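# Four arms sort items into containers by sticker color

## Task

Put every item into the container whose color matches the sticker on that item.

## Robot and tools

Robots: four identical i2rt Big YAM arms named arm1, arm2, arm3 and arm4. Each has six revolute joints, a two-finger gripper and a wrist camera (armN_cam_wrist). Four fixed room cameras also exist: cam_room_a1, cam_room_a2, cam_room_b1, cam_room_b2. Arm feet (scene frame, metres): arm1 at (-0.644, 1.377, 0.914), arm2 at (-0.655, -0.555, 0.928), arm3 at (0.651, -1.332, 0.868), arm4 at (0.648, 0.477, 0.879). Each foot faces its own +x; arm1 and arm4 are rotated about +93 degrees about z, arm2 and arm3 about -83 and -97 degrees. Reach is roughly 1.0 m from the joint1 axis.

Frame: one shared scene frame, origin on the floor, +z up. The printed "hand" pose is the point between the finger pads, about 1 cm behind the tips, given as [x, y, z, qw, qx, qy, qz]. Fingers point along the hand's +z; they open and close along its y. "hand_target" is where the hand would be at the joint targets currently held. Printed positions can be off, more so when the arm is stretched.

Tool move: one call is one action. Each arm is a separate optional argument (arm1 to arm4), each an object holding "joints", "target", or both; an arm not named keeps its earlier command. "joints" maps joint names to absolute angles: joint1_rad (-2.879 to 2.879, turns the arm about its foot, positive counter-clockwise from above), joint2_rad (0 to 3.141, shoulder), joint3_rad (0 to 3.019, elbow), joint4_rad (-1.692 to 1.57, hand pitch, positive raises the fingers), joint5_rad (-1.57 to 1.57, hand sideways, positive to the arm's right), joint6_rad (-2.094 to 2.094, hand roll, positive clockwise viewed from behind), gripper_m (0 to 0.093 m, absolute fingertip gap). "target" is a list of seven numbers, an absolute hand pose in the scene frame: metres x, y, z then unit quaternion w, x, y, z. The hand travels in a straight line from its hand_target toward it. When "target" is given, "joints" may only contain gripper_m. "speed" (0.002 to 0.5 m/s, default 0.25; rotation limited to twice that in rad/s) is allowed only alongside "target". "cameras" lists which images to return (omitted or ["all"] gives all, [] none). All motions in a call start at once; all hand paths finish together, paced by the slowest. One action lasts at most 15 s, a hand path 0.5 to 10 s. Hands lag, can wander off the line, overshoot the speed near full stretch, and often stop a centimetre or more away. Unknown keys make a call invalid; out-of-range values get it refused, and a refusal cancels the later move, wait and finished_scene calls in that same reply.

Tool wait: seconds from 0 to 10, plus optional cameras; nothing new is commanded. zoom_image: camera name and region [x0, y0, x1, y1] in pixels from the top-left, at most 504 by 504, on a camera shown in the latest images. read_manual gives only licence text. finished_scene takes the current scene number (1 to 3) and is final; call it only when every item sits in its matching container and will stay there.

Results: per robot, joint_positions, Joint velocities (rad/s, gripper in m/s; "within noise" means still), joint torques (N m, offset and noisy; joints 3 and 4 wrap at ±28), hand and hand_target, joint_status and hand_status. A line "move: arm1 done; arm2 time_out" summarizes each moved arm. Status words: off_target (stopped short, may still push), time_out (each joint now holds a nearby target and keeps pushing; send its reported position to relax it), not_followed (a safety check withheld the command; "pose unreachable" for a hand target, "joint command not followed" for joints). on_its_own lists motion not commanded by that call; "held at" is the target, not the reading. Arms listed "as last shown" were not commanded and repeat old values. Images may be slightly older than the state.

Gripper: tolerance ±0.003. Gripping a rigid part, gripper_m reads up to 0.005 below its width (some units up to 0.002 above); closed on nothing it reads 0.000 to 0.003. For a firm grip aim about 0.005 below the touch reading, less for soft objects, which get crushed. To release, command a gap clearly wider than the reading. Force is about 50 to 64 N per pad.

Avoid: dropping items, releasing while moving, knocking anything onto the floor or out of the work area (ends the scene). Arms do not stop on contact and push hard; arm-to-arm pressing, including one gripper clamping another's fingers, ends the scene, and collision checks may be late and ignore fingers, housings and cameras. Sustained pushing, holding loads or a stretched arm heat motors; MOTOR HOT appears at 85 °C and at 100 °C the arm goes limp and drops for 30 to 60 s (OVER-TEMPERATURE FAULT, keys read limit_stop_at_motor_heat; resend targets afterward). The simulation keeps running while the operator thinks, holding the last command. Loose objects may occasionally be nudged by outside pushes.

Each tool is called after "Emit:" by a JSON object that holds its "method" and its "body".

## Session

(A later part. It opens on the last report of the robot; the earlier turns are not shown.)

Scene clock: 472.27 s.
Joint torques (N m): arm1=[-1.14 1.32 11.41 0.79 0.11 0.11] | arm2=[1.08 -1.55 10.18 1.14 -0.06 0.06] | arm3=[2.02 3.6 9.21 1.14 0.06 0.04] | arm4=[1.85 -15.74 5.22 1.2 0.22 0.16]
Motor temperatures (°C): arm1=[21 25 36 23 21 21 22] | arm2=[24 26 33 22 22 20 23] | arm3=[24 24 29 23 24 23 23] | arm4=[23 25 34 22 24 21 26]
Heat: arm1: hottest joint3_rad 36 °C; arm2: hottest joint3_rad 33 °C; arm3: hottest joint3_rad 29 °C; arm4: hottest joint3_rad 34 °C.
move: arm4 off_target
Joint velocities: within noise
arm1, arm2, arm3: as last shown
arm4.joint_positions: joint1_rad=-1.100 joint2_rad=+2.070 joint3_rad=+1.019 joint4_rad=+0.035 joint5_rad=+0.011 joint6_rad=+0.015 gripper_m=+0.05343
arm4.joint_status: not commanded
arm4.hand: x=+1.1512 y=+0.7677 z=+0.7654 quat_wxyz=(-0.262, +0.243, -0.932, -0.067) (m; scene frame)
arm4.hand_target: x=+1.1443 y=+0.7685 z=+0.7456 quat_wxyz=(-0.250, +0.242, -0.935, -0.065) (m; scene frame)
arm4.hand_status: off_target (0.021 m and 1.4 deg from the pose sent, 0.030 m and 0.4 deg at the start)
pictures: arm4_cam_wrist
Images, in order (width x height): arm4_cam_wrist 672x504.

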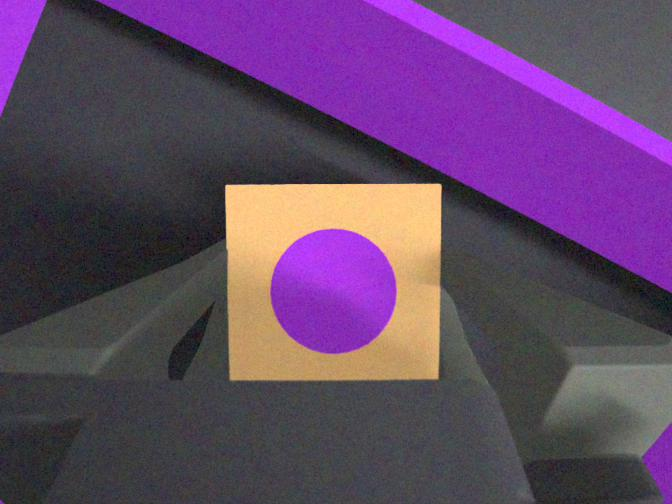

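Emit:
{"method": "move", "body": {"arm4": {"joints":{"gripper_m":0.09}}, "cameras": ["arm4_cam_wrist"]}}

Emit:
{"method": "move", "body": {"arm4": {"target":[1.13,0.75,0.97,0.2505,-0.2419,0.9351,0.0648],"speed":0.25}, "cameras": ["arm4_cam_wrist"]}}

Emit:
{"method": "move", "body": {"arm4": {"joints":{"joint1_rad":2.17,"joint2_rad":0.85,"joint3_rad":1.25,"joint4_rad":-1.4,"joint5_rad":0,"joint6_rad":0}}, "cameras": ["arm4_cam_wrist","cam_room_a2"]}}

Emit:
{"method": "move", "body": {"arm4": {"target":[0.0,-0.03,1.12,-0.1139,-0.8861,-0.3129,0.3225],"speed":0.25}, "cameras": ["arm4_cam_wrist","cam_room_a2"]}}

Scene clock: 480.87 s.
Joint torques (N m): arm1=[-0.67 1.38 11.44 0.8 0.09 0.09] | arm2=[1.03 -1.38 10.17 1.17 -0.06 0.07] | arm3=[2.14 3.6 9.22 1.1 0.07 0.03] | arm4=[1.49 -16.73 4.96 1.2 0.18 0.12]
Motor temperatures (°C): arm1=[21 25 36 23 21 21 22] | arm2=[24 26 33 22 22 20 23] | arm3=[24 24 29 23 24 23 23] | arm4=[23 25 33 22 24 21 26]
Heat: arm1: hottest joint3_rad 36 °C; arm2: hottest joint3_rad 33 °C; arm3: hottest joint3_rad 29 °C; arm4: hottest joint3_rad 33 °C.
move: arm4 done
Joint velocities: within noise
arm1, arm2, arm3: as last shown
arm4.joint_positions: joint1_rad=-1.100 joint2_rad=+2.082 joint3_rad=+1.019 joint4_rad=+0.035 joint5_rad=+0.011 joint6_rad=+0.015 gripper_m=+0.08992
arm4.joint_status: all done
arm4.hand: x=+1.1488 y=+0.7662 z=+0.7590 quat_wxyz=(-0.257, +0.243, -0.933, -0.065) (m; scene frame)
arm4.hand_target: x=+1.1443 y=+0.7685 z=+0.7456 quat_wxyz=(-0.250, +0.242, -0.935, -0.065) (m; scene frame)
arm4.hand_status: not commanded
pictures: arm4_cam_wrist
Images, in order (width x height): arm4_cam_wrist 672x504.

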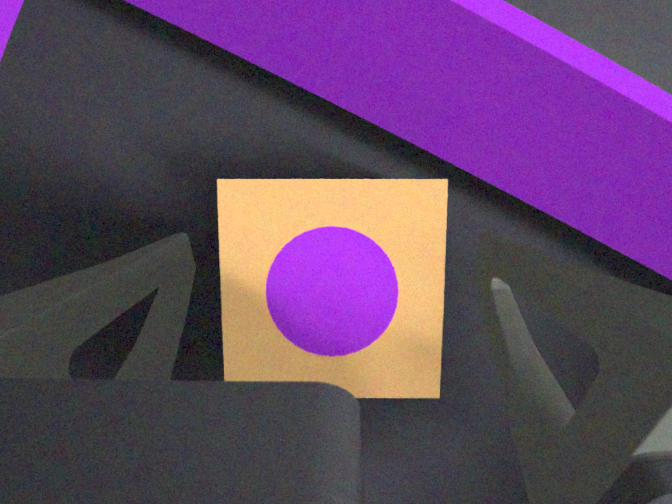

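Scene clock: 482.53 s.
Joint torques (N m): arm1=[-0.73 1.96 11.47 0.68 0.11 0.1] | arm2=[1.03 -1.55 10.15 1.17 -0.05 0.05] | arm3=[1.9 3.72 9.22 1.13 0.07 0.03] | arm4=[-0.21 -14.92 10.51 0.35 -0.03 0]
Motor temperatures (°C): arm1=[21 25 36 23 21 21 22] | arm2=[24 26 33 22 22 20 23] | arm3=[24 24 29 23 24 23 23] | arm4=[23 25 33 22 24 21 26]
Heat: arm1: hottest joint3_rad 36 °C; arm2: hottest joint3_rad 33 °C; arm3: hottest joint3_rad 29 °C; arm4: hottest joint3_rad 33 °C.
move: arm4 off_target
Joint velocities: within noise
arm1, arm2, arm3: as last shown
arm4.joint_positions: joint1_rad=-1.101 joint2_rad=+1.605 joint3_rad=+1.017 joint4_rad=-0.478 joint5_rad=+0.009 joint6_rad=+0.015 gripper_m=+0.08992
arm4.joint_status: not commanded
arm4.hand: x=+1.1154 y=+0.7467 z=+0.9554 quat_wxyz=(-0.239, +0.244, -0.938, -0.062) (m; scene frame)
arm4.hand_target: x=+1.1296 y=+0.7496 z=+0.9703 quat_wxyz=(-0.251, +0.242, -0.935, -0.065) (m; scene frame)
arm4.hand_status: off_target (0.021 m and 1.5 deg from the pose sent, 0.212 m and 0.8 deg at the start)
pictures: arm4_cam_wrist
Images, in order (width x height): arm4_cam_wrist 672x504.

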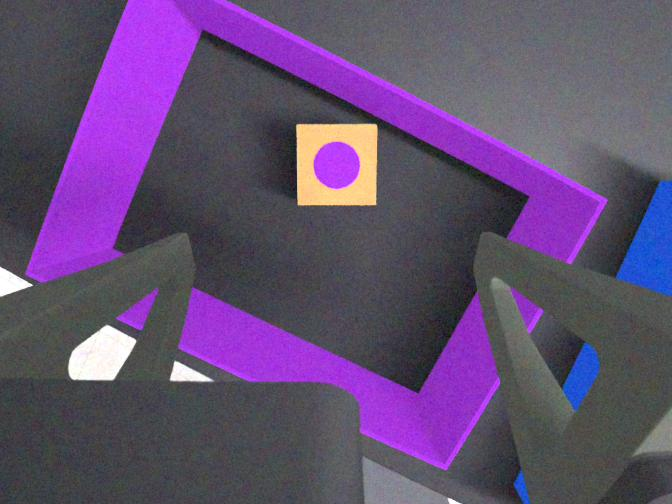

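Scene clock: 484.97 s.
Joint torques (N m): arm1=[-0.21 1.38 11.44 0.73 0.1 0.08] | arm2=[0.97 -1.61 10.15 1.16 -0.06 0.06] | arm3=[2.02 3.55 9.2 1.14 0.07 0.02] | arm4=[1.08 -3.78 10.07 0.54 0.19 -0.05]
Motor temperatures (°C): arm1=[21 25 36 23 21 21 22] | arm2=[24 26 33 22 22 20 23] | arm3=[24 24 29 23 24 23 23] | arm4=[23 25 33 22 24 21 26]
Heat: arm1: hottest joint3_rad 36 °C; arm2: hottest joint3_rad 33 °C; arm3: hottest joint3_rad 29 °C; arm4: hottest joint3_rad 33 °C.
move: arm4 done
Joint velocities: within noise
arm1, arm2: as last shown
arm3.joint_positions: joint1_rad=+1.589 joint2_rad=+0.493 joint3_rad=+1.182 joint4_rad=-1.599 joint5_rad=-0.001 joint6_rad=-0.008 gripper_m=+0.09398
arm3.joint_status: not commanded
arm3.hand: x=+0.8156 y=-1.3431 z=+1.2863 quat_wxyz=(-0.325, -0.042, -0.945, +0.024) (m; scene frame)
arm3.hand_target: x=+0.8167 y=-1.3415 z=+1.2930 quat_wxyz=(-0.330, -0.041, -0.943, +0.021) (m; scene frame)
arm3.hand_status: not commanded
arm4.joint_positions: joint1_rad=+2.167 joint2_rad=+0.854 joint3_rad=+1.232 joint4_rad=-1.389 joint5_rad=-0.002 joint6_rad=+0.010 gripper_m=+0.08997
arm4.joint_status: all done
arm4.hand: x=+0.4035 y=+0.2906 z=+1.2746 quat_wxyz=(+0.092, +0.911, +0.303, -0.264) (m; scene frame)
arm4.hand_target: x=+0.4057 y=+0.2915 z=+1.2825 quat_wxyz=(+0.091, +0.908, +0.309, -0.269) (m; scene frame)
arm4.hand_status: not commanded
pictures: arm4_cam_wrist, cam_room_a2
Images, in order (width x height): arm4_cam_wrist 672x504, cam_room_a2 672x504.

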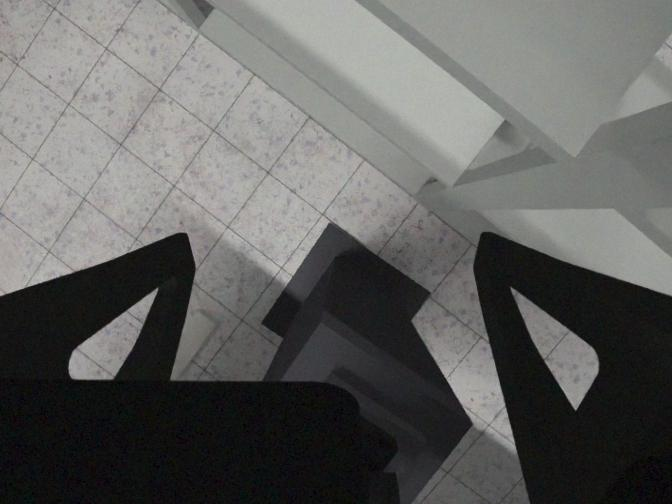

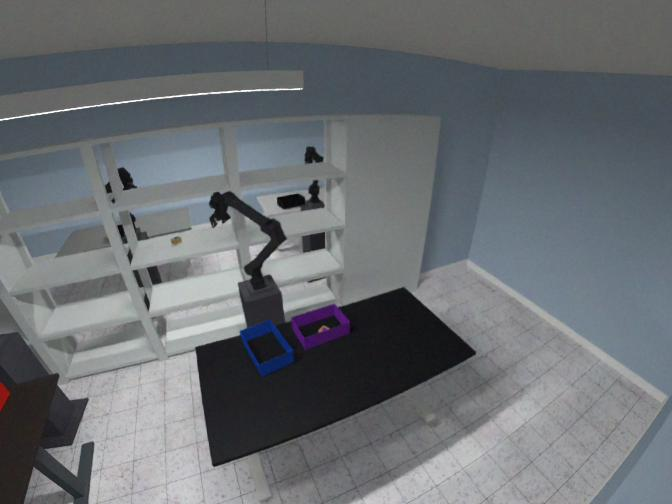

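Scene clock: 488.10 s.
Joint torques (N m): arm1=[-0.5 1.03 11.21 0.62 0.07 0.06] | arm2=[0.91 -1.49 10.19 1.13 -0.06 0.06] | arm3=[2.02 3.55 9.21 1.14 0.07 0.02] | arm4=[1.2 -24.06 13.33 0.59 -0.04 -0.11]
Motor temperatures (°C): arm1=[21 25 36 23 21 21 22] | arm2=[24 26 33 22 22 20 23] | arm3=[24 24 29 23 24 23 23] | arm4=[23 25 34 22 24 21 26]
Heat: arm1: hottest joint3_rad 36 °C; arm2: hottest joint3_rad 33 °C; arm3: hottest joint3_rad 29 °C; arm4: hottest joint3_rad 34 °C.
move: arm4 off_target
Joint velocities: within noise
arm1.joint_positions: joint1_rad=-2.257 joint2_rad=+0.752 joint3_rad=+1.215 joint4_rad=-1.614 joint5_rad=-0.002 joint6_rad=-0.002 gripper_m=+0.08996
arm1.joint_status: not commanded
arm1.hand: x=-0.4474 y=+1.2411 z=+1.2955 quat_wxyz=(-0.191, -0.296, -0.934, +0.064) (m; scene frame)
arm1.hand_target: x=-0.4464 y=+1.2432 z=+1.2999 quat_wxyz=(-0.191, -0.293, -0.935, +0.063) (m; scene frame)
arm1.hand_status: not commanded
arm2.joint_positions: joint1_rad=+2.144 joint2_rad=+0.745 joint3_rad=+1.236 joint4_rad=-1.608 joint5_rad=+0.000 joint6_rad=-0.009 gripper_m=+0.08992
arm2.joint_status: not commanded
arm2.hand: x=-0.4749 y=-0.4078 z=+1.3254 quat_wxyz=(-0.214, +0.333, -0.915, -0.076) (m; scene frame)
arm2.hand_target: x=-0.4764 y=-0.4082 z=+1.3201 quat_wxyz=(-0.202, +0.336, -0.917, -0.073) (m; scene frame)
arm2.hand_status: not commanded
arm3: as last shown
arm4.joint_positions: joint1_rad=+2.169 joint2_rad=+2.121 joint3_rad=+2.124 joint4_rad=-0.899 joint5_rad=-0.007 joint6_rad=+0.002 gripper_m=+0.08997
arm4.joint_status: not commanded
arm4.hand: x=+0.0043 y=-0.0176 z=+1.1109 quat_wxyz=(+0.111, +0.892, +0.303, -0.315) (m; scene frame)
arm4.hand_target: x=+0.0008 y=-0.0296 z=+1.1200 quat_wxyz=(+0.114, +0.886, +0.313, -0.323) (m; scene frame)
arm4.hand_status: off_target (0.016 m and 1.6 deg from the pose sent, 0.538 m and 7.8 deg at the start)
pictures: arm4_cam_wrist, cam_room_a2
Images, in order (width x height): arm4_cam_wrist 672x504, cam_room_a2 672x504.

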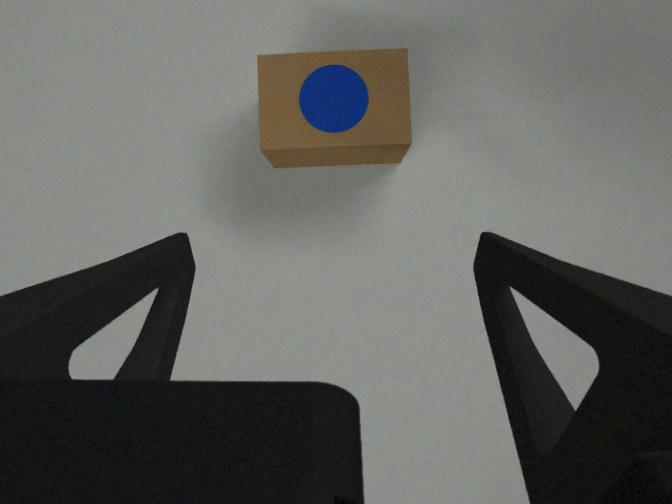

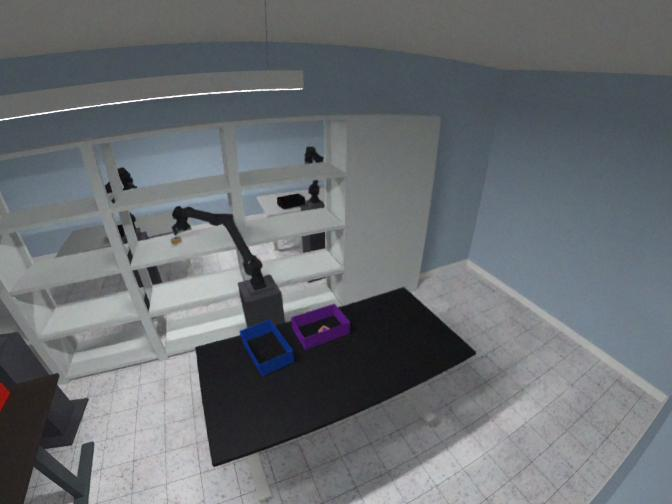

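Emit:
{"method": "move", "body": {"arm4": {"target":[-0.06,-0.077,1.07,-0.1139,-0.8861,-0.3129,0.3225],"speed":0.2}, "cameras": ["arm4_cam_wrist"]}}

Scene clock: 498.33 s.
Joint torques (N m): arm1=[-0.97 1.49 11.44 0.61 0.1 0.08] | arm2=[0.97 -1.49 10.17 1.17 -0.06 0.07] | arm3=[2.02 3.49 9.21 1.13 0.07 0.02] | arm4=[1.49 -27.22 13.12 0.69 -0.02 -0.06]
Motor temperatures (°C): arm1=[21 25 36 23 21 21 22] | arm2=[24 26 33 22 22 20 23] | arm3=[24 24 29 23 24 23 23] | arm4=[23 26 35 22 24 21 25]
Heat: arm1: hottest joint3_rad 36 °C; arm2: hottest joint3_rad 33 °C; arm3: hottest joint3_rad 29 °C; arm4: hottest joint3_rad 35 °C.
move: arm4 off_target
Joint velocities: within noise
arm1, arm2, arm3: as last shown
arm4.joint_positions: joint1_rad=+2.169 joint2_rad=+2.474 joint3_rad=+2.648 joint4_rad=-1.058 joint5_rad=-0.007 joint6_rad=+0.002 gripper_m=+0.08997
arm4.joint_status: not commanded
arm4.hand: x=-0.0594 y=-0.0665 z=+1.0719 quat_wxyz=(+0.112, +0.891, +0.303, -0.320) (m; scene frame)
arm4.hand_target: x=-0.0592 y=-0.0766 z=+1.0699 quat_wxyz=(+0.114, +0.886, +0.313, -0.324) (m; scene frame)
arm4.hand_status: off_target (0.011 m and 1.3 deg from the pose sent, 0.097 m and 1.6 deg at the start)
pictures: arm4_cam_wrist
Images, in order (width x height): arm4_cam_wrist 672x504.

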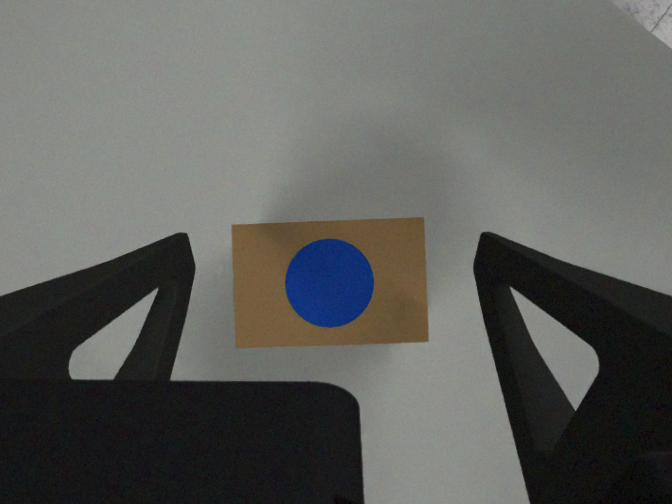

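Emit:
{"method": "move", "body": {"arm4": {"target":[-0.056,-0.074,1.01,-0.1139,-0.8861,-0.3129,0.3225],"speed":0.12}, "cameras": ["arm4_cam_wrist"]}}

Emit:
{"method": "move", "body": {"arm4": {"joints":{"gripper_m":0.04}}, "cameras": ["arm4_cam_wrist"]}}

Scene clock: 503.57 s.
Joint torques (N m): arm1=[-0.97 1.08 11.38 0.57 0.11 0.09] | arm2=[1.08 -1.61 10.15 1.14 -0.05 0.06] | arm3=[2.08 3.66 9.2 1.16 0.07 0.03] | arm4=[1.08 -29.63 8.99 1.51 -0.02 -0.06]
Motor temperatures (°C): arm1=[21 25 36 23 21 21 22] | arm2=[24 26 33 22 22 20 23] | arm3=[24 24 29 23 24 23 23] | arm4=[23 26 37 22 24 21 25]
Heat: arm1: hottest joint3_rad 36 °C; arm2: hottest joint3_rad 33 °C; arm3: hottest joint3_rad 29 °C; arm4: hottest joint3_rad 37 °C.
move: arm4 done
Joint velocities: within noise
arm1, arm2, arm3: as last shown
arm4.joint_positions: joint1_rad=+2.175 joint2_rad=+2.442 joint3_rad=+2.437 joint4_rad=-0.877 joint5_rad=-0.007 joint6_rad=-0.004 gripper_m=+0.08997
arm4.joint_status: not commanded
arm4.hand: x=-0.0564 y=-0.0712 z=+1.0148 quat_wxyz=(+0.113, +0.889, +0.308, -0.321) (m; scene frame)
arm4.hand_target: x=-0.0560 y=-0.0738 z=+1.0100 quat_wxyz=(+0.114, +0.886, +0.313, -0.322) (m; scene frame)
arm4.hand_status: done (0.006 m and 0.7 deg from the pose sent, 0.062 m and 1.3 deg at the start)
pictures: arm4_cam_wrist
Images, in order (width x height): arm4_cam_wrist 672x504.

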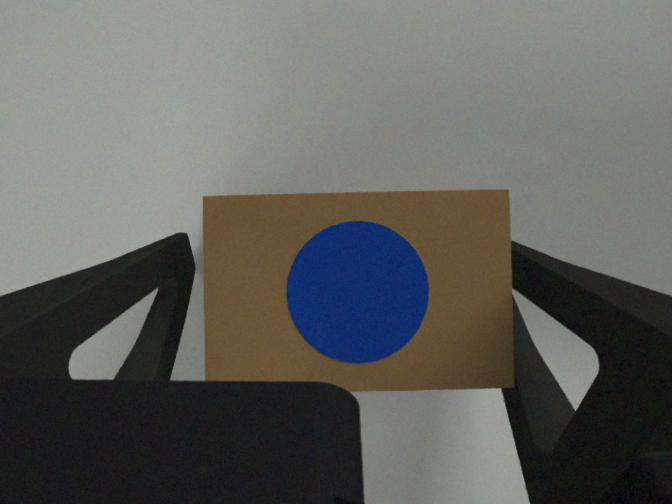

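Scene clock: 504.17 s.
Joint torques (N m): arm1=[-0.97 1.55 11.45 0.84 0.08 0.06] | arm2=[0.91 -1.49 10.17 1.18 -0.06 0.06] | arm3=[1.96 3.49 9.22 1.16 0.06 0.03] | arm4=[0.79 -29.68 8.98 1.55 -0.01 -0.07]
Motor temperatures (°C): arm1=[21 25 36 23 21 21 22] | arm2=[24 26 33 22 22 20 23] | arm3=[24 24 29 23 24 23 23] | arm4=[23 26 37 22 24 21 25]
Heat: arm1: hottest joint3_rad 36 °C; arm2: hottest joint3_rad 33 °C; arm3: hottest joint3_rad 29 °C; arm4: hottest joint3_rad 37 °C.
move: arm4 off_target
Joint velocities: within noise
arm1, arm2, arm3: as last shown
arm4.joint_positions: joint1_rad=+2.175 joint2_rad=+2.442 joint3_rad=+2.437 joint4_rad=-0.877 joint5_rad=-0.008 joint6_rad=-0.004 gripper_m=+0.06921
arm4.joint_status: gripper_m off_target (ended at +0.06925, target +0.04000)
arm4.hand: x=-0.0564 y=-0.0713 z=+1.0148 quat_wxyz=(+0.113, +0.888, +0.308, -0.321) (m; scene frame)
arm4.hand_target: x=-0.0560 y=-0.0738 z=+1.0100 quat_wxyz=(+0.114, +0.886, +0.313, -0.322) (m; scene frame)
arm4.hand_status: not commanded
pictures: arm4_cam_wrist
Images, in order (width x height): arm4_cam_wrist 672x504.

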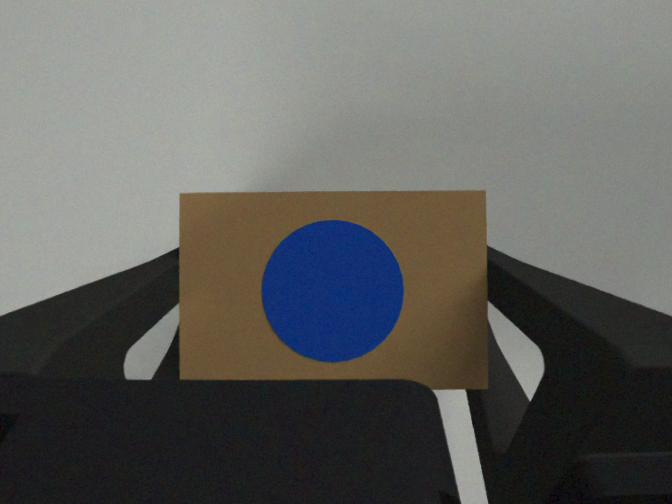

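Emit:
{"method": "move", "body": {"arm4": {"target":[-0.04,-0.06,1.12,-0.1139,-0.8861,-0.3129,0.3225],"speed":0.2}, "cameras": []}}

Emit:
{"method": "move", "body": {"arm4": {"target":[0.38,0.272,1.27,-0.1139,-0.8861,-0.3129,0.3225],"speed":0.3}, "cameras": ["arm4_cam_wrist"]}}

Emit:
{"method": "move", "body": {"arm4": {"joints":{"joint1_rad":-1.82,"joint2_rad":0.95,"joint3_rad":1.2,"joint4_rad":-1.3,"joint5_rad":0,"joint6_rad":0}}, "cameras": ["arm4_cam_wrist"]}}

Emit:
{"method": "move", "body": {"arm4": {"target":[1.16,0.375,0.95,0.2577,0.0909,0.9616,-0.0244],"speed":0.25}, "cameras": ["arm4_cam_wrist","cam_room_a2"]}}

Scene clock: 514.10 s.
Joint torques (N m): arm1=[-0.97 1.67 11.22 0.75 0.05 0.09] | arm2=[0.91 -1.55 10.17 1.16 -0.06 0.06] | arm3=[1.96 3.55 9.21 1.17 0.06 0.02] | arm4=[1.03 -28.98 13.34 0.75 -0.04 -0.03]
Motor temperatures (°C): arm1=[21 25 36 23 21 21 22] | arm2=[24 26 33 22 22 20 23] | arm3=[24 24 29 23 24 23 23] | arm4=[23 26 36 22 24 21 26]
Heat: arm1: hottest joint3_rad 36 °C; arm2: hottest joint3_rad 33 °C; arm3: hottest joint3_rad 29 °C; arm4: hottest joint3_rad 36 °C.
move: arm4 off_target
Joint velocities: within noise
arm1, arm2, arm3: as last shown
arm4.joint_positions: joint1_rad=+2.175 joint2_rad=+2.379 joint3_rad=+2.540 joint4_rad=-1.082 joint5_rad=-0.008 joint6_rad=-0.004 gripper_m=+0.06921
arm4.joint_status: not commanded
arm4.hand: x=-0.0361 y=-0.0556 z=+1.0928 quat_wxyz=(+0.107, +0.894, +0.310, -0.304) (m; scene frame)
arm4.hand_target: x=-0.0391 y=-0.0591 z=+1.1197 quat_wxyz=(+0.114, +0.886, +0.313, -0.323) (m; scene frame)
arm4.hand_status: off_target (0.028 m and 2.5 deg from the pose sent, 0.107 m and 0.6 deg at the start)
pictures: none
No camera images: "cameras" was empty.

Scene clock: 516.73 s.
Joint torques (N m): arm1=[-0.56 1.08 11.36 0.75 0.13 0.05] | arm2=[0.97 -1.49 10.17 1.17 -0.06 0.06] | arm3=[2.08 3.49 9.21 1.16 0.07 0.03] | arm4=[0.09 -2.55 8.92 0.72 -0.06 -0.1]
Motor temperatures (°C): arm1=[21 25 36 23 21 21 22] | arm2=[24 26 33 22 22 20 23] | arm3=[24 24 29 23 24 23 23] | arm4=[23 26 36 22 24 21 26]
Heat: arm1: hottest joint3_rad 36 °C; arm2: hottest joint3_rad 33 °C; arm3: hottest joint3_rad 29 °C; arm4: hottest joint3_rad 36 °C.
move: arm4 done
Joint velocities: within noise
arm1, arm2, arm3: as last shown
arm4.joint_positions: joint1_rad=+2.167 joint2_rad=+0.831 joint3_rad=+1.164 joint4_rad=-1.188 joint5_rad=-0.019 joint6_rad=-0.012 gripper_m=+0.06921
arm4.joint_status: not commanded
arm4.hand: x=+0.3823 y=+0.2706 z=+1.2764 quat_wxyz=(+0.120, +0.883, +0.309, -0.332) (m; scene frame)
arm4.hand_target: x=+0.3801 y=+0.2721 z=+1.2701 quat_wxyz=(+0.114, +0.886, +0.313, -0.323) (m; scene frame)
arm4.hand_status: done (0.007 m and 1.4 deg from the pose sent, 0.558 m and 2.5 deg at the start)
pictures: arm4_cam_wrist
Images, in order (width x height): arm4_cam_wrist 672x504.

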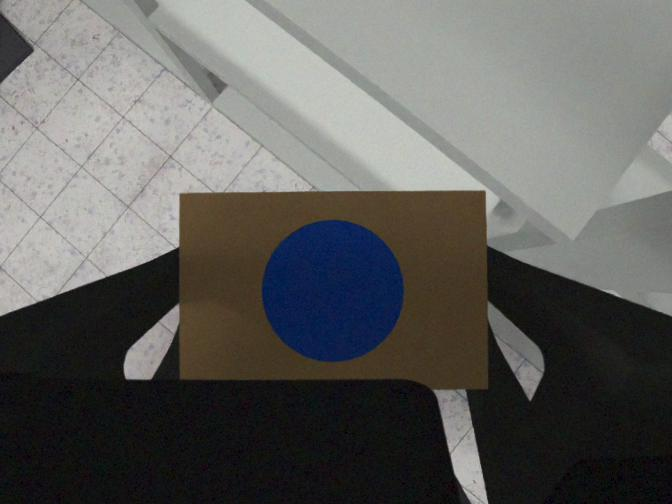

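Scene clock: 519.37 s.
Joint torques (N m): arm1=[-0.91 1.14 11.49 0.58 0.06 0.09] | arm2=[0.91 -1.55 10.18 1.14 -0.06 0.06] | arm3=[2.02 3.55 9.2 1.1 0.07 0.03] | arm4=[0.56 -6.53 11.59 0.5 0.02 0.12]
Motor temperatures (°C): arm1=[21 25 36 23 21 21 22] | arm2=[24 25 33 22 22 20 23] | arm3=[24 24 29 23 24 23 23] | arm4=[23 26 37 22 24 21 26]
Heat: arm1: hottest joint3_rad 36 °C; arm2: hottest joint3_rad 33 °C; arm3: hottest joint3_rad 29 °C; arm4: hottest joint3_rad 37 °C.
move: arm4 done
Joint velocities: within noise
arm1, arm2, arm3: as last shown
arm4.joint_positions: joint1_rad=-1.819 joint2_rad=+0.963 joint3_rad=+1.164 joint4_rad=-1.290 joint5_rad=+0.002 joint6_rad=-0.011 gripper_m=+0.06932
arm4.joint_status: all done
arm4.hand: x=+0.9925 y=+0.4112 z=+1.2162 quat_wxyz=(-0.235, -0.087, -0.968, +0.027) (m; scene frame)
arm4.hand_target: x=+0.9923 y=+0.4113 z=+1.2369 quat_wxyz=(-0.254, -0.092, -0.962, +0.027) (m; scene frame)
arm4.hand_status: not commanded
pictures: arm4_cam_wrist
Images, in order (width x height): arm4_cam_wrist 672x504.

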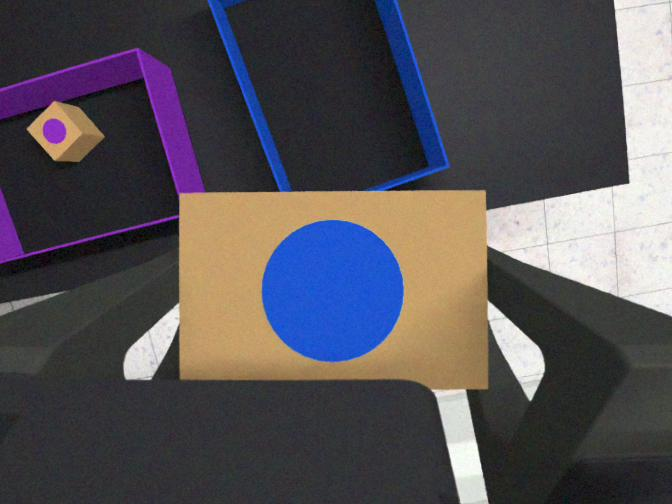

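Scene clock: 521.40 s.
Joint torques (N m): arm1=[-0.91 1.2 11.26 0.68 0.1 0.09] | arm2=[0.91 -1.61 10.15 1.18 -0.05 0.06] | arm3=[2.08 3.6 9.18 1.16 0.07 0.03] | arm4=[0.26 -14.04 8.58 1.32 -0.04 0.11]
Motor temperatures (°C): arm1=[21 25 36 23 21 21 22] | arm2=[24 25 33 22 22 20 23] | arm3=[24 24 29 23 24 23 23] | arm4=[23 26 36 22 24 21 26]
Heat: arm1: hottest joint3_rad 36 °C; arm2: hottest joint3_rad 33 °C; arm3: hottest joint3_rad 29 °C; arm4: hottest joint3_rad 36 °C.
move: arm4 off_target
Joint velocities: within noise
arm1, arm2: as last shown
arm3.joint_positions: joint1_rad=+1.589 joint2_rad=+0.493 joint3_rad=+1.182 joint4_rad=-1.599 joint5_rad=-0.001 joint6_rad=-0.008 gripper_m=+0.09398
arm3.joint_status: not commanded
arm3.hand: x=+0.8156 y=-1.3431 z=+1.2863 quat_wxyz=(-0.325, -0.042, -0.945, +0.024) (m; scene frame)
arm3.hand_target: x=+0.8167 y=-1.3415 z=+1.2930 quat_wxyz=(-0.330, -0.041, -0.943, +0.021) (m; scene frame)
arm3.hand_status: not commanded
arm4.joint_positions: joint1_rad=-1.819 joint2_rad=+1.567 joint3_rad=+0.925 joint4_rad=-0.434 joint5_rad=-0.006 joint6_rad=-0.011 gripper_m=+0.06932
arm4.joint_status: not commanded
arm4.hand: x=+1.1500 y=+0.3809 z=+0.9413 quat_wxyz=(-0.242, -0.086, -0.966, +0.024) (m; scene frame)
arm4.hand_target: x=+1.1597 y=+0.3751 z=+0.9502 quat_wxyz=(-0.258, -0.091, -0.962, +0.024) (m; scene frame)
arm4.hand_status: off_target (0.014 m and 2.0 deg from the pose sent, 0.317 m and 2.7 deg at the start)
pictures: arm4_cam_wrist, cam_room_a2
Images, in order (width x height): arm4_cam_wrist 672x504, cam_room_a2 672x504.

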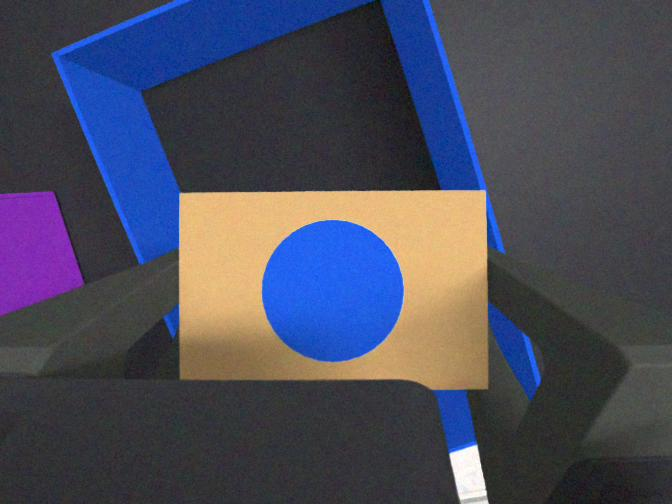

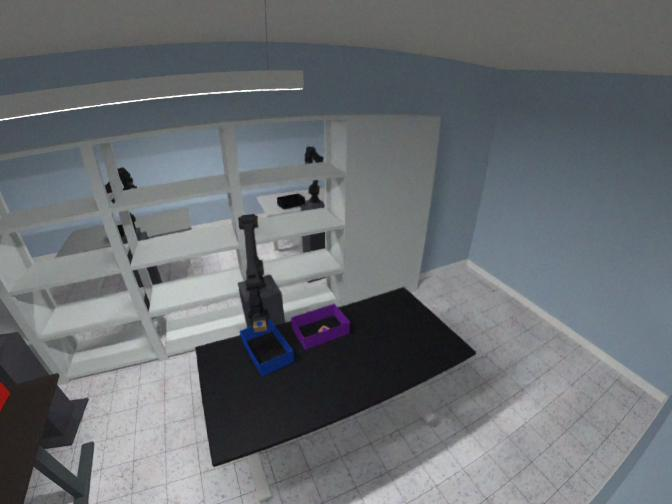

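Emit:
{"method": "move", "body": {"arm4": {"target":[1.175,0.395,0.83,0.2586,-0.0421,0.9649,0.0113],"speed":0.2}, "cameras": ["arm4_cam_wrist"]}}

Emit:
{"method": "move", "body": {"arm4": {"target":[1.17,0.395,0.765,0.2586,-0.0421,0.9649,0.0113],"speed":0.12}, "cameras": ["arm4_cam_wrist","cam_room_a2"]}}

Scene clock: 529.90 s.
Joint torques (N m): arm1=[-0.91 1.32 11.51 0.66 0.1 0.06] | arm2=[0.91 -1.55 10.19 1.16 -0.05 0.05] | arm3=[1.96 3.6 9.21 1.14 0.08 0.03] | arm4=[-0.03 -15.56 5.96 1.5 -0.16 -0.11]
Motor temperatures (°C): arm1=[21 25 36 23 21 21 22] | arm2=[24 25 33 22 22 20 23] | arm3=[24 24 29 23 24 23 23] | arm4=[23 26 36 22 24 21 26]
Heat: arm1: hottest joint3_rad 36 °C; arm2: hottest joint3_rad 33 °C; arm3: hottest joint3_rad 29 °C; arm4: hottest joint3_rad 36 °C.
move: arm4 done
Joint velocities: within noise
arm1.joint_positions: joint1_rad=-2.257 joint2_rad=+0.752 joint3_rad=+1.215 joint4_rad=-1.614 joint5_rad=-0.002 joint6_rad=-0.002 gripper_m=+0.08996
arm1.joint_status: not commanded
arm1.hand: x=-0.4474 y=+1.2411 z=+1.2955 quat_wxyz=(-0.191, -0.296, -0.934, +0.064) (m; scene frame)
arm1.hand_target: x=-0.4464 y=+1.2432 z=+1.2999 quat_wxyz=(-0.191, -0.293, -0.935, +0.063) (m; scene frame)
arm1.hand_status: not commanded
arm2.joint_positions: joint1_rad=+2.144 joint2_rad=+0.745 joint3_rad=+1.236 joint4_rad=-1.608 joint5_rad=+0.000 joint6_rad=-0.009 gripper_m=+0.08992
arm2.joint_status: not commanded
arm2.hand: x=-0.4749 y=-0.4078 z=+1.3254 quat_wxyz=(-0.214, +0.333, -0.915, -0.076) (m; scene frame)
arm2.hand_target: x=-0.4764 y=-0.4082 z=+1.3201 quat_wxyz=(-0.202, +0.336, -0.917, -0.073) (m; scene frame)
arm2.hand_status: not commanded
arm3: as last shown
arm4.joint_positions: joint1_rad=-1.819 joint2_rad=+1.838 joint3_rad=+0.896 joint4_rad=-0.131 joint5_rad=-0.142 joint6_rad=-0.234 gripper_m=+0.06932
arm4.joint_status: not commanded
arm4.hand: x=+1.1709 y=+0.4000 z=+0.8313 quat_wxyz=(-0.252, +0.039, -0.967, -0.014) (m; scene frame)
arm4.hand_target: x=+1.1749 y=+0.3951 z=+0.8301 quat_wxyz=(-0.259, +0.042, -0.965, -0.011) (m; scene frame)
arm4.hand_status: done (0.007 m and 0.9 deg from the pose sent, 0.115 m and 15.4 deg at the start)
pictures: arm4_cam_wrist
Images, in order (width x height): arm4_cam_wrist 672x504.

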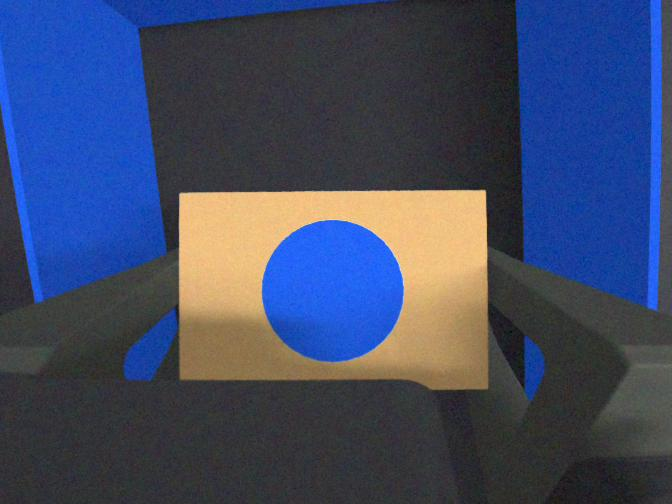

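Scene clock: 531.07 s.
Joint torques (N m): arm1=[-1.03 1.32 11.48 0.57 0.11 0.11] | arm2=[1.14 -1.55 10.15 1.14 -0.06 0.05] | arm3=[2.02 3.66 9.2 1.13 0.07 0.03] | arm4=[-0.15 -15.91 4.44 1.31 -0.11 -0.1]
Motor temperatures (°C): arm1=[21 25 36 23 21 21 22] | arm2=[24 25 33 22 22 20 23] | arm3=[24 24 29 23 24 23 23] | arm4=[23 26 36 22 24 21 26]
Heat: arm1: hottest joint3_rad 36 °C; arm2: hottest joint3_rad 33 °C; arm3: hottest joint3_rad 29 °C; arm4: hottest joint3_rad 36 °C.
move: arm4 done
Joint velocities: within noise
arm1, arm2, arm3: as last shown
arm4.joint_positions: joint1_rad=-1.820 joint2_rad=+1.993 joint3_rad=+0.885 joint4_rad=+0.042 joint5_rad=-0.143 joint6_rad=-0.236 gripper_m=+0.06932
arm4.joint_status: not commanded
arm4.hand: x=+1.1700 y=+0.3996 z=+0.7695 quat_wxyz=(-0.256, +0.039, -0.966, -0.013) (m; scene frame)
arm4.hand_target: x=+1.1699 y=+0.3951 z=+0.7650 quat_wxyz=(-0.258, +0.042, -0.965, -0.011) (m; scene frame)
arm4.hand_status: done (0.006 m and 0.5 deg from the pose sent, 0.066 m and 0.9 deg at the start)
pictures: arm4_cam_wrist, cam_room_a2
Images, in order (width x height): arm4_cam_wrist 672x504, cam_room_a2 672x504.

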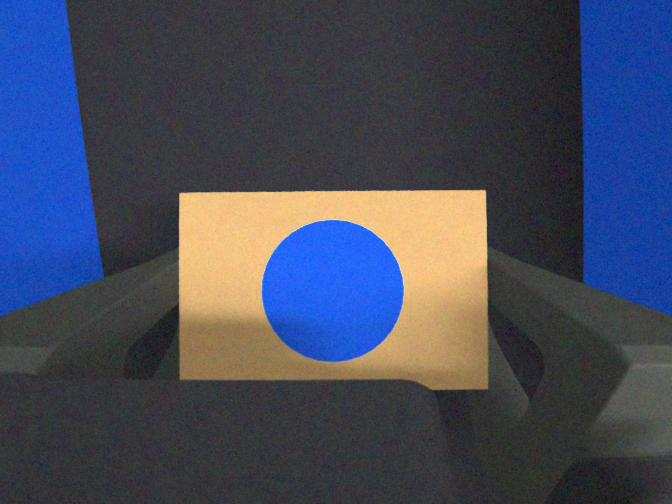

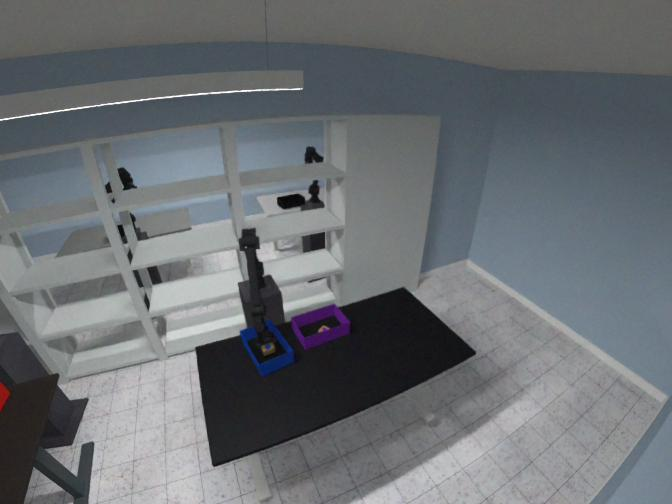

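Emit:
{"method": "move", "body": {"arm4": {"target":[1.17,0.395,0.735,0.2586,-0.0421,0.9649,0.0113],"speed":0.1}, "cameras": []}}

Emit:
{"method": "move", "body": {"arm4": {"target":[1.17,0.395,0.725,0.2586,-0.0421,0.9649,0.0113],"speed":0.1}, "cameras": ["arm4_cam_wrist"]}}

Scene clock: 535.20 s.
Joint torques (N m): arm1=[-0.85 1.67 11.51 0.76 0.11 0.03] | arm2=[0.97 -1.55 10.17 1.16 -0.06 0.05] | arm3=[2.02 3.55 9.24 1.17 0.08 0.03] | arm4=[-0.03 -15.74 4.71 1.39 -0.14 -0.05]
Motor temperatures (°C): arm1=[21 25 36 23 21 21 22] | arm2=[24 25 33 22 22 20 23] | arm3=[24 24 29 23 24 23 23] | arm4=[23 25 35 22 24 21 26]
Heat: arm1: hottest joint3_rad 36 °C; arm2: hottest joint3_rad 33 °C; arm3: hottest joint3_rad 29 °C; arm4: hottest joint3_rad 35 °C.
move: arm4 done
Joint velocities: within noise
arm1, arm2, arm3: as last shown
arm4.joint_positions: joint1_rad=-1.820 joint2_rad=+2.068 joint3_rad=+0.885 joint4_rad=+0.116 joint5_rad=-0.143 joint6_rad=-0.239 gripper_m=+0.06932
arm4.joint_status: not commanded
arm4.hand: x=+1.1668 y=+0.3999 z=+0.7407 quat_wxyz=(-0.256, +0.041, -0.966, -0.013) (m; scene frame)
arm4.hand_target: x=+1.1698 y=+0.3950 z=+0.7351 quat_wxyz=(-0.259, +0.042, -0.965, -0.011) (m; scene frame)
arm4.hand_status: done (0.008 m and 0.4 deg from the pose sent, 0.035 m and 0.5 deg at the start)
pictures: none
No camera images: "cameras" was empty.

Scene clock: 536.17 s.
Joint torques (N m): arm1=[-0.21 1.44 11.37 0.77 0.06 0.05] | arm2=[0.85 -1.49 10.17 1.13 -0.05 0.06] | arm3=[2.08 3.6 9.21 1.18 0.08 0.03] | arm4=[-0.09 -13.86 4.81 1.31 -0.14 -0.05]
Motor temperatures (°C): arm1=[21 25 36 23 21 21 22] | arm2=[23 25 33 22 22 20 23] | arm3=[24 24 29 23 24 23 23] | arm4=[23 25 35 22 24 21 26]
Heat: arm1: hottest joint3_rad 36 °C; arm2: hottest joint3_rad 33 °C; arm3: hottest joint3_rad 29 °C; arm4: hottest joint3_rad 35 °C.
move: arm4 off_target
Joint velocities: within noise
arm1, arm2, arm3: as last shown
arm4.joint_positions: joint1_rad=-1.820 joint2_rad=+2.076 joint3_rad=+0.885 joint4_rad=+0.142 joint5_rad=-0.143 joint6_rad=-0.239 gripper_m=+0.06932
arm4.joint_status: not commanded
arm4.hand: x=+1.1701 y=+0.3993 z=+0.7398 quat_wxyz=(-0.264, +0.041, -0.964, -0.011) (m; scene frame)
arm4.hand_target: x=+1.1694 y=+0.3951 z=+0.7254 quat_wxyz=(-0.259, +0.042, -0.965, -0.011) (m; scene frame)
arm4.hand_status: off_target (0.015 m and 0.7 deg from the pose sent, 0.017 m and 0.4 deg at the start)
pictures: arm4_cam_wrist
Images, in order (width x height): arm4_cam_wrist 672x504.

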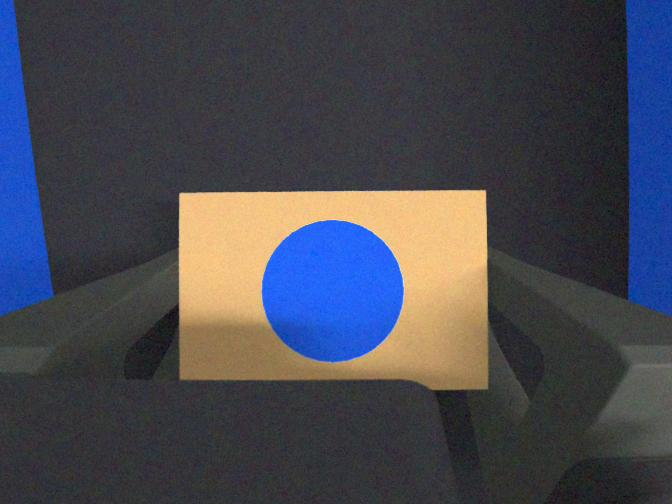

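Contact at ~0.740. Release, lift.

Emit:
{"method": "move", "body": {"arm4": {"joints":{"gripper_m":0.09}}, "cameras": []}}

Emit:
{"method": "move", "body": {"arm4": {"target":[1.12,0.395,1.0,0.2586,-0.0421,0.9649,0.0113],"speed":0.25}, "cameras": ["arm4_cam_wrist","cam_room_a2"]}}

Emit:
{"method": "finished_scene", "body": {"scene": 1}}

Scene clock: 540.43 s.
Joint torques (N m): arm1=[-0.44 1.61 11.41 0.64 0.11 0.09] | arm2=[0.97 -1.61 10.17 1.18 -0.05 0.06] | arm3=[2.08 3.78 9.21 1.18 0.07 0.03] | arm4=[0.03 -14.68 4.77 0.98 -0.07 -0.07]
Motor temperatures (°C): arm1=[21 25 36 23 21 21 22] | arm2=[23 25 33 22 22 20 23] | arm3=[24 24 29 23 24 23 23] | arm4=[23 26 34 22 24 21 26]
Heat: arm1: hottest joint3_rad 36 °C; arm2: hottest joint3_rad 33 °C; arm3: hottest joint3_rad 29 °C; arm4: hottest joint3_rad 34 °C.
move: arm4 done
Joint velocities: within noise
arm1, arm2, arm3: as last shown
arm4.joint_positions: joint1_rad=-1.820 joint2_rad=+2.081 joint3_rad=+0.885 joint4_rad=+0.144 joint5_rad=-0.145 joint6_rad=-0.240 gripper_m=+0.08991
arm4.joint_status: all done
arm4.hand: x=+1.1691 y=+0.3998 z=+0.7373 quat_wxyz=(-0.263, +0.042, -0.964, -0.012) (m; scene frame)
arm4.hand_target: x=+1.1695 y=+0.3952 z=+0.7255 quat_wxyz=(-0.259, +0.042, -0.965, -0.011) (m; scene frame)
arm4.hand_status: not commanded
pictures: none
No camera images: "cameras" was empty.

Scene clock: 542.27 s.
Joint torques (N m): arm1=[-0.5 0.91 11.3 0.61 0.11 0.08] | arm2=[0.91 -1.61 10.14 1.14 -0.06 0.06] | arm3=[1.96 3.66 9.21 1.13 0.06 0.02] | arm4=[-0.03 -11.4 10.84 0.36 -0.15 -0.09]
Motor temperatures (°C): arm1=[21 25 36 23 21 21 22] | arm2=[23 25 33 22 22 20 23] | arm3=[24 24 29 23 24 23 23] | arm4=[23 26 34 22 24 21 26]
Heat: arm1: hottest joint3_rad 36 °C; arm2: hottest joint3_rad 33 °C; arm3: hottest joint3_rad 29 °C; arm4: hottest joint3_rad 34 °C.
move: arm4 off_target
Joint velocities: within noise
arm1, arm2, arm3: as last shown
arm4.joint_positions: joint1_rad=-1.848 joint2_rad=+1.389 joint3_rad=+0.866 joint4_rad=-0.565 joint5_rad=-0.157 joint6_rad=-0.261 gripper_m=+0.08992
arm4.joint_status: not commanded
arm4.hand: x=+1.1070 y=+0.4017 z=+0.9854 quat_wxyz=(-0.247, +0.038, -0.968, -0.016) (m; scene frame)
arm4.hand_target: x=+1.1195 y=+0.3951 z=+1.0002 quat_wxyz=(-0.259, +0.042, -0.965, -0.011) (m; scene frame)
arm4.hand_status: off_target (0.021 m and 1.5 deg from the pose sent, 0.267 m and 0.5 deg at the start)
pictures: arm4_cam_wrist, cam_room_a2
Images, in order (width x height): arm4_cam_wrist 672x504, cam_room_a2 672x504.

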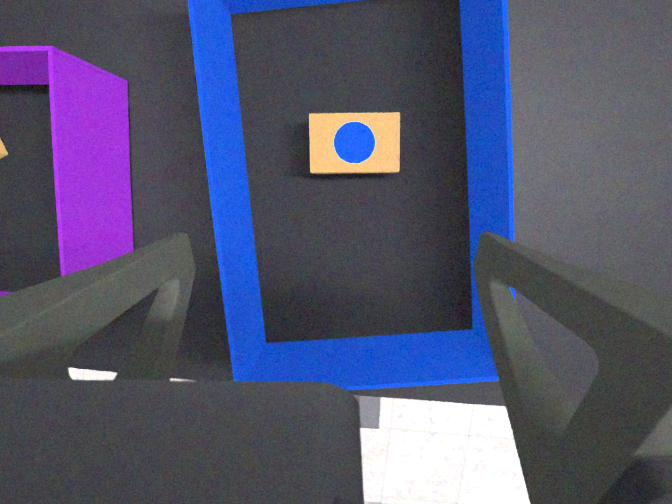

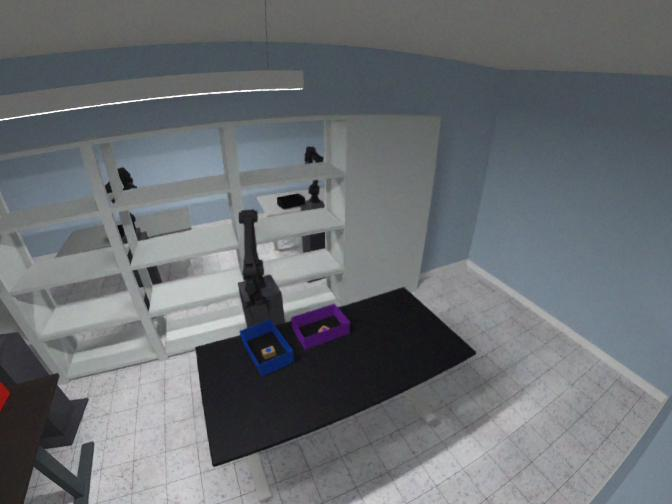

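The scene is finished: the task was done.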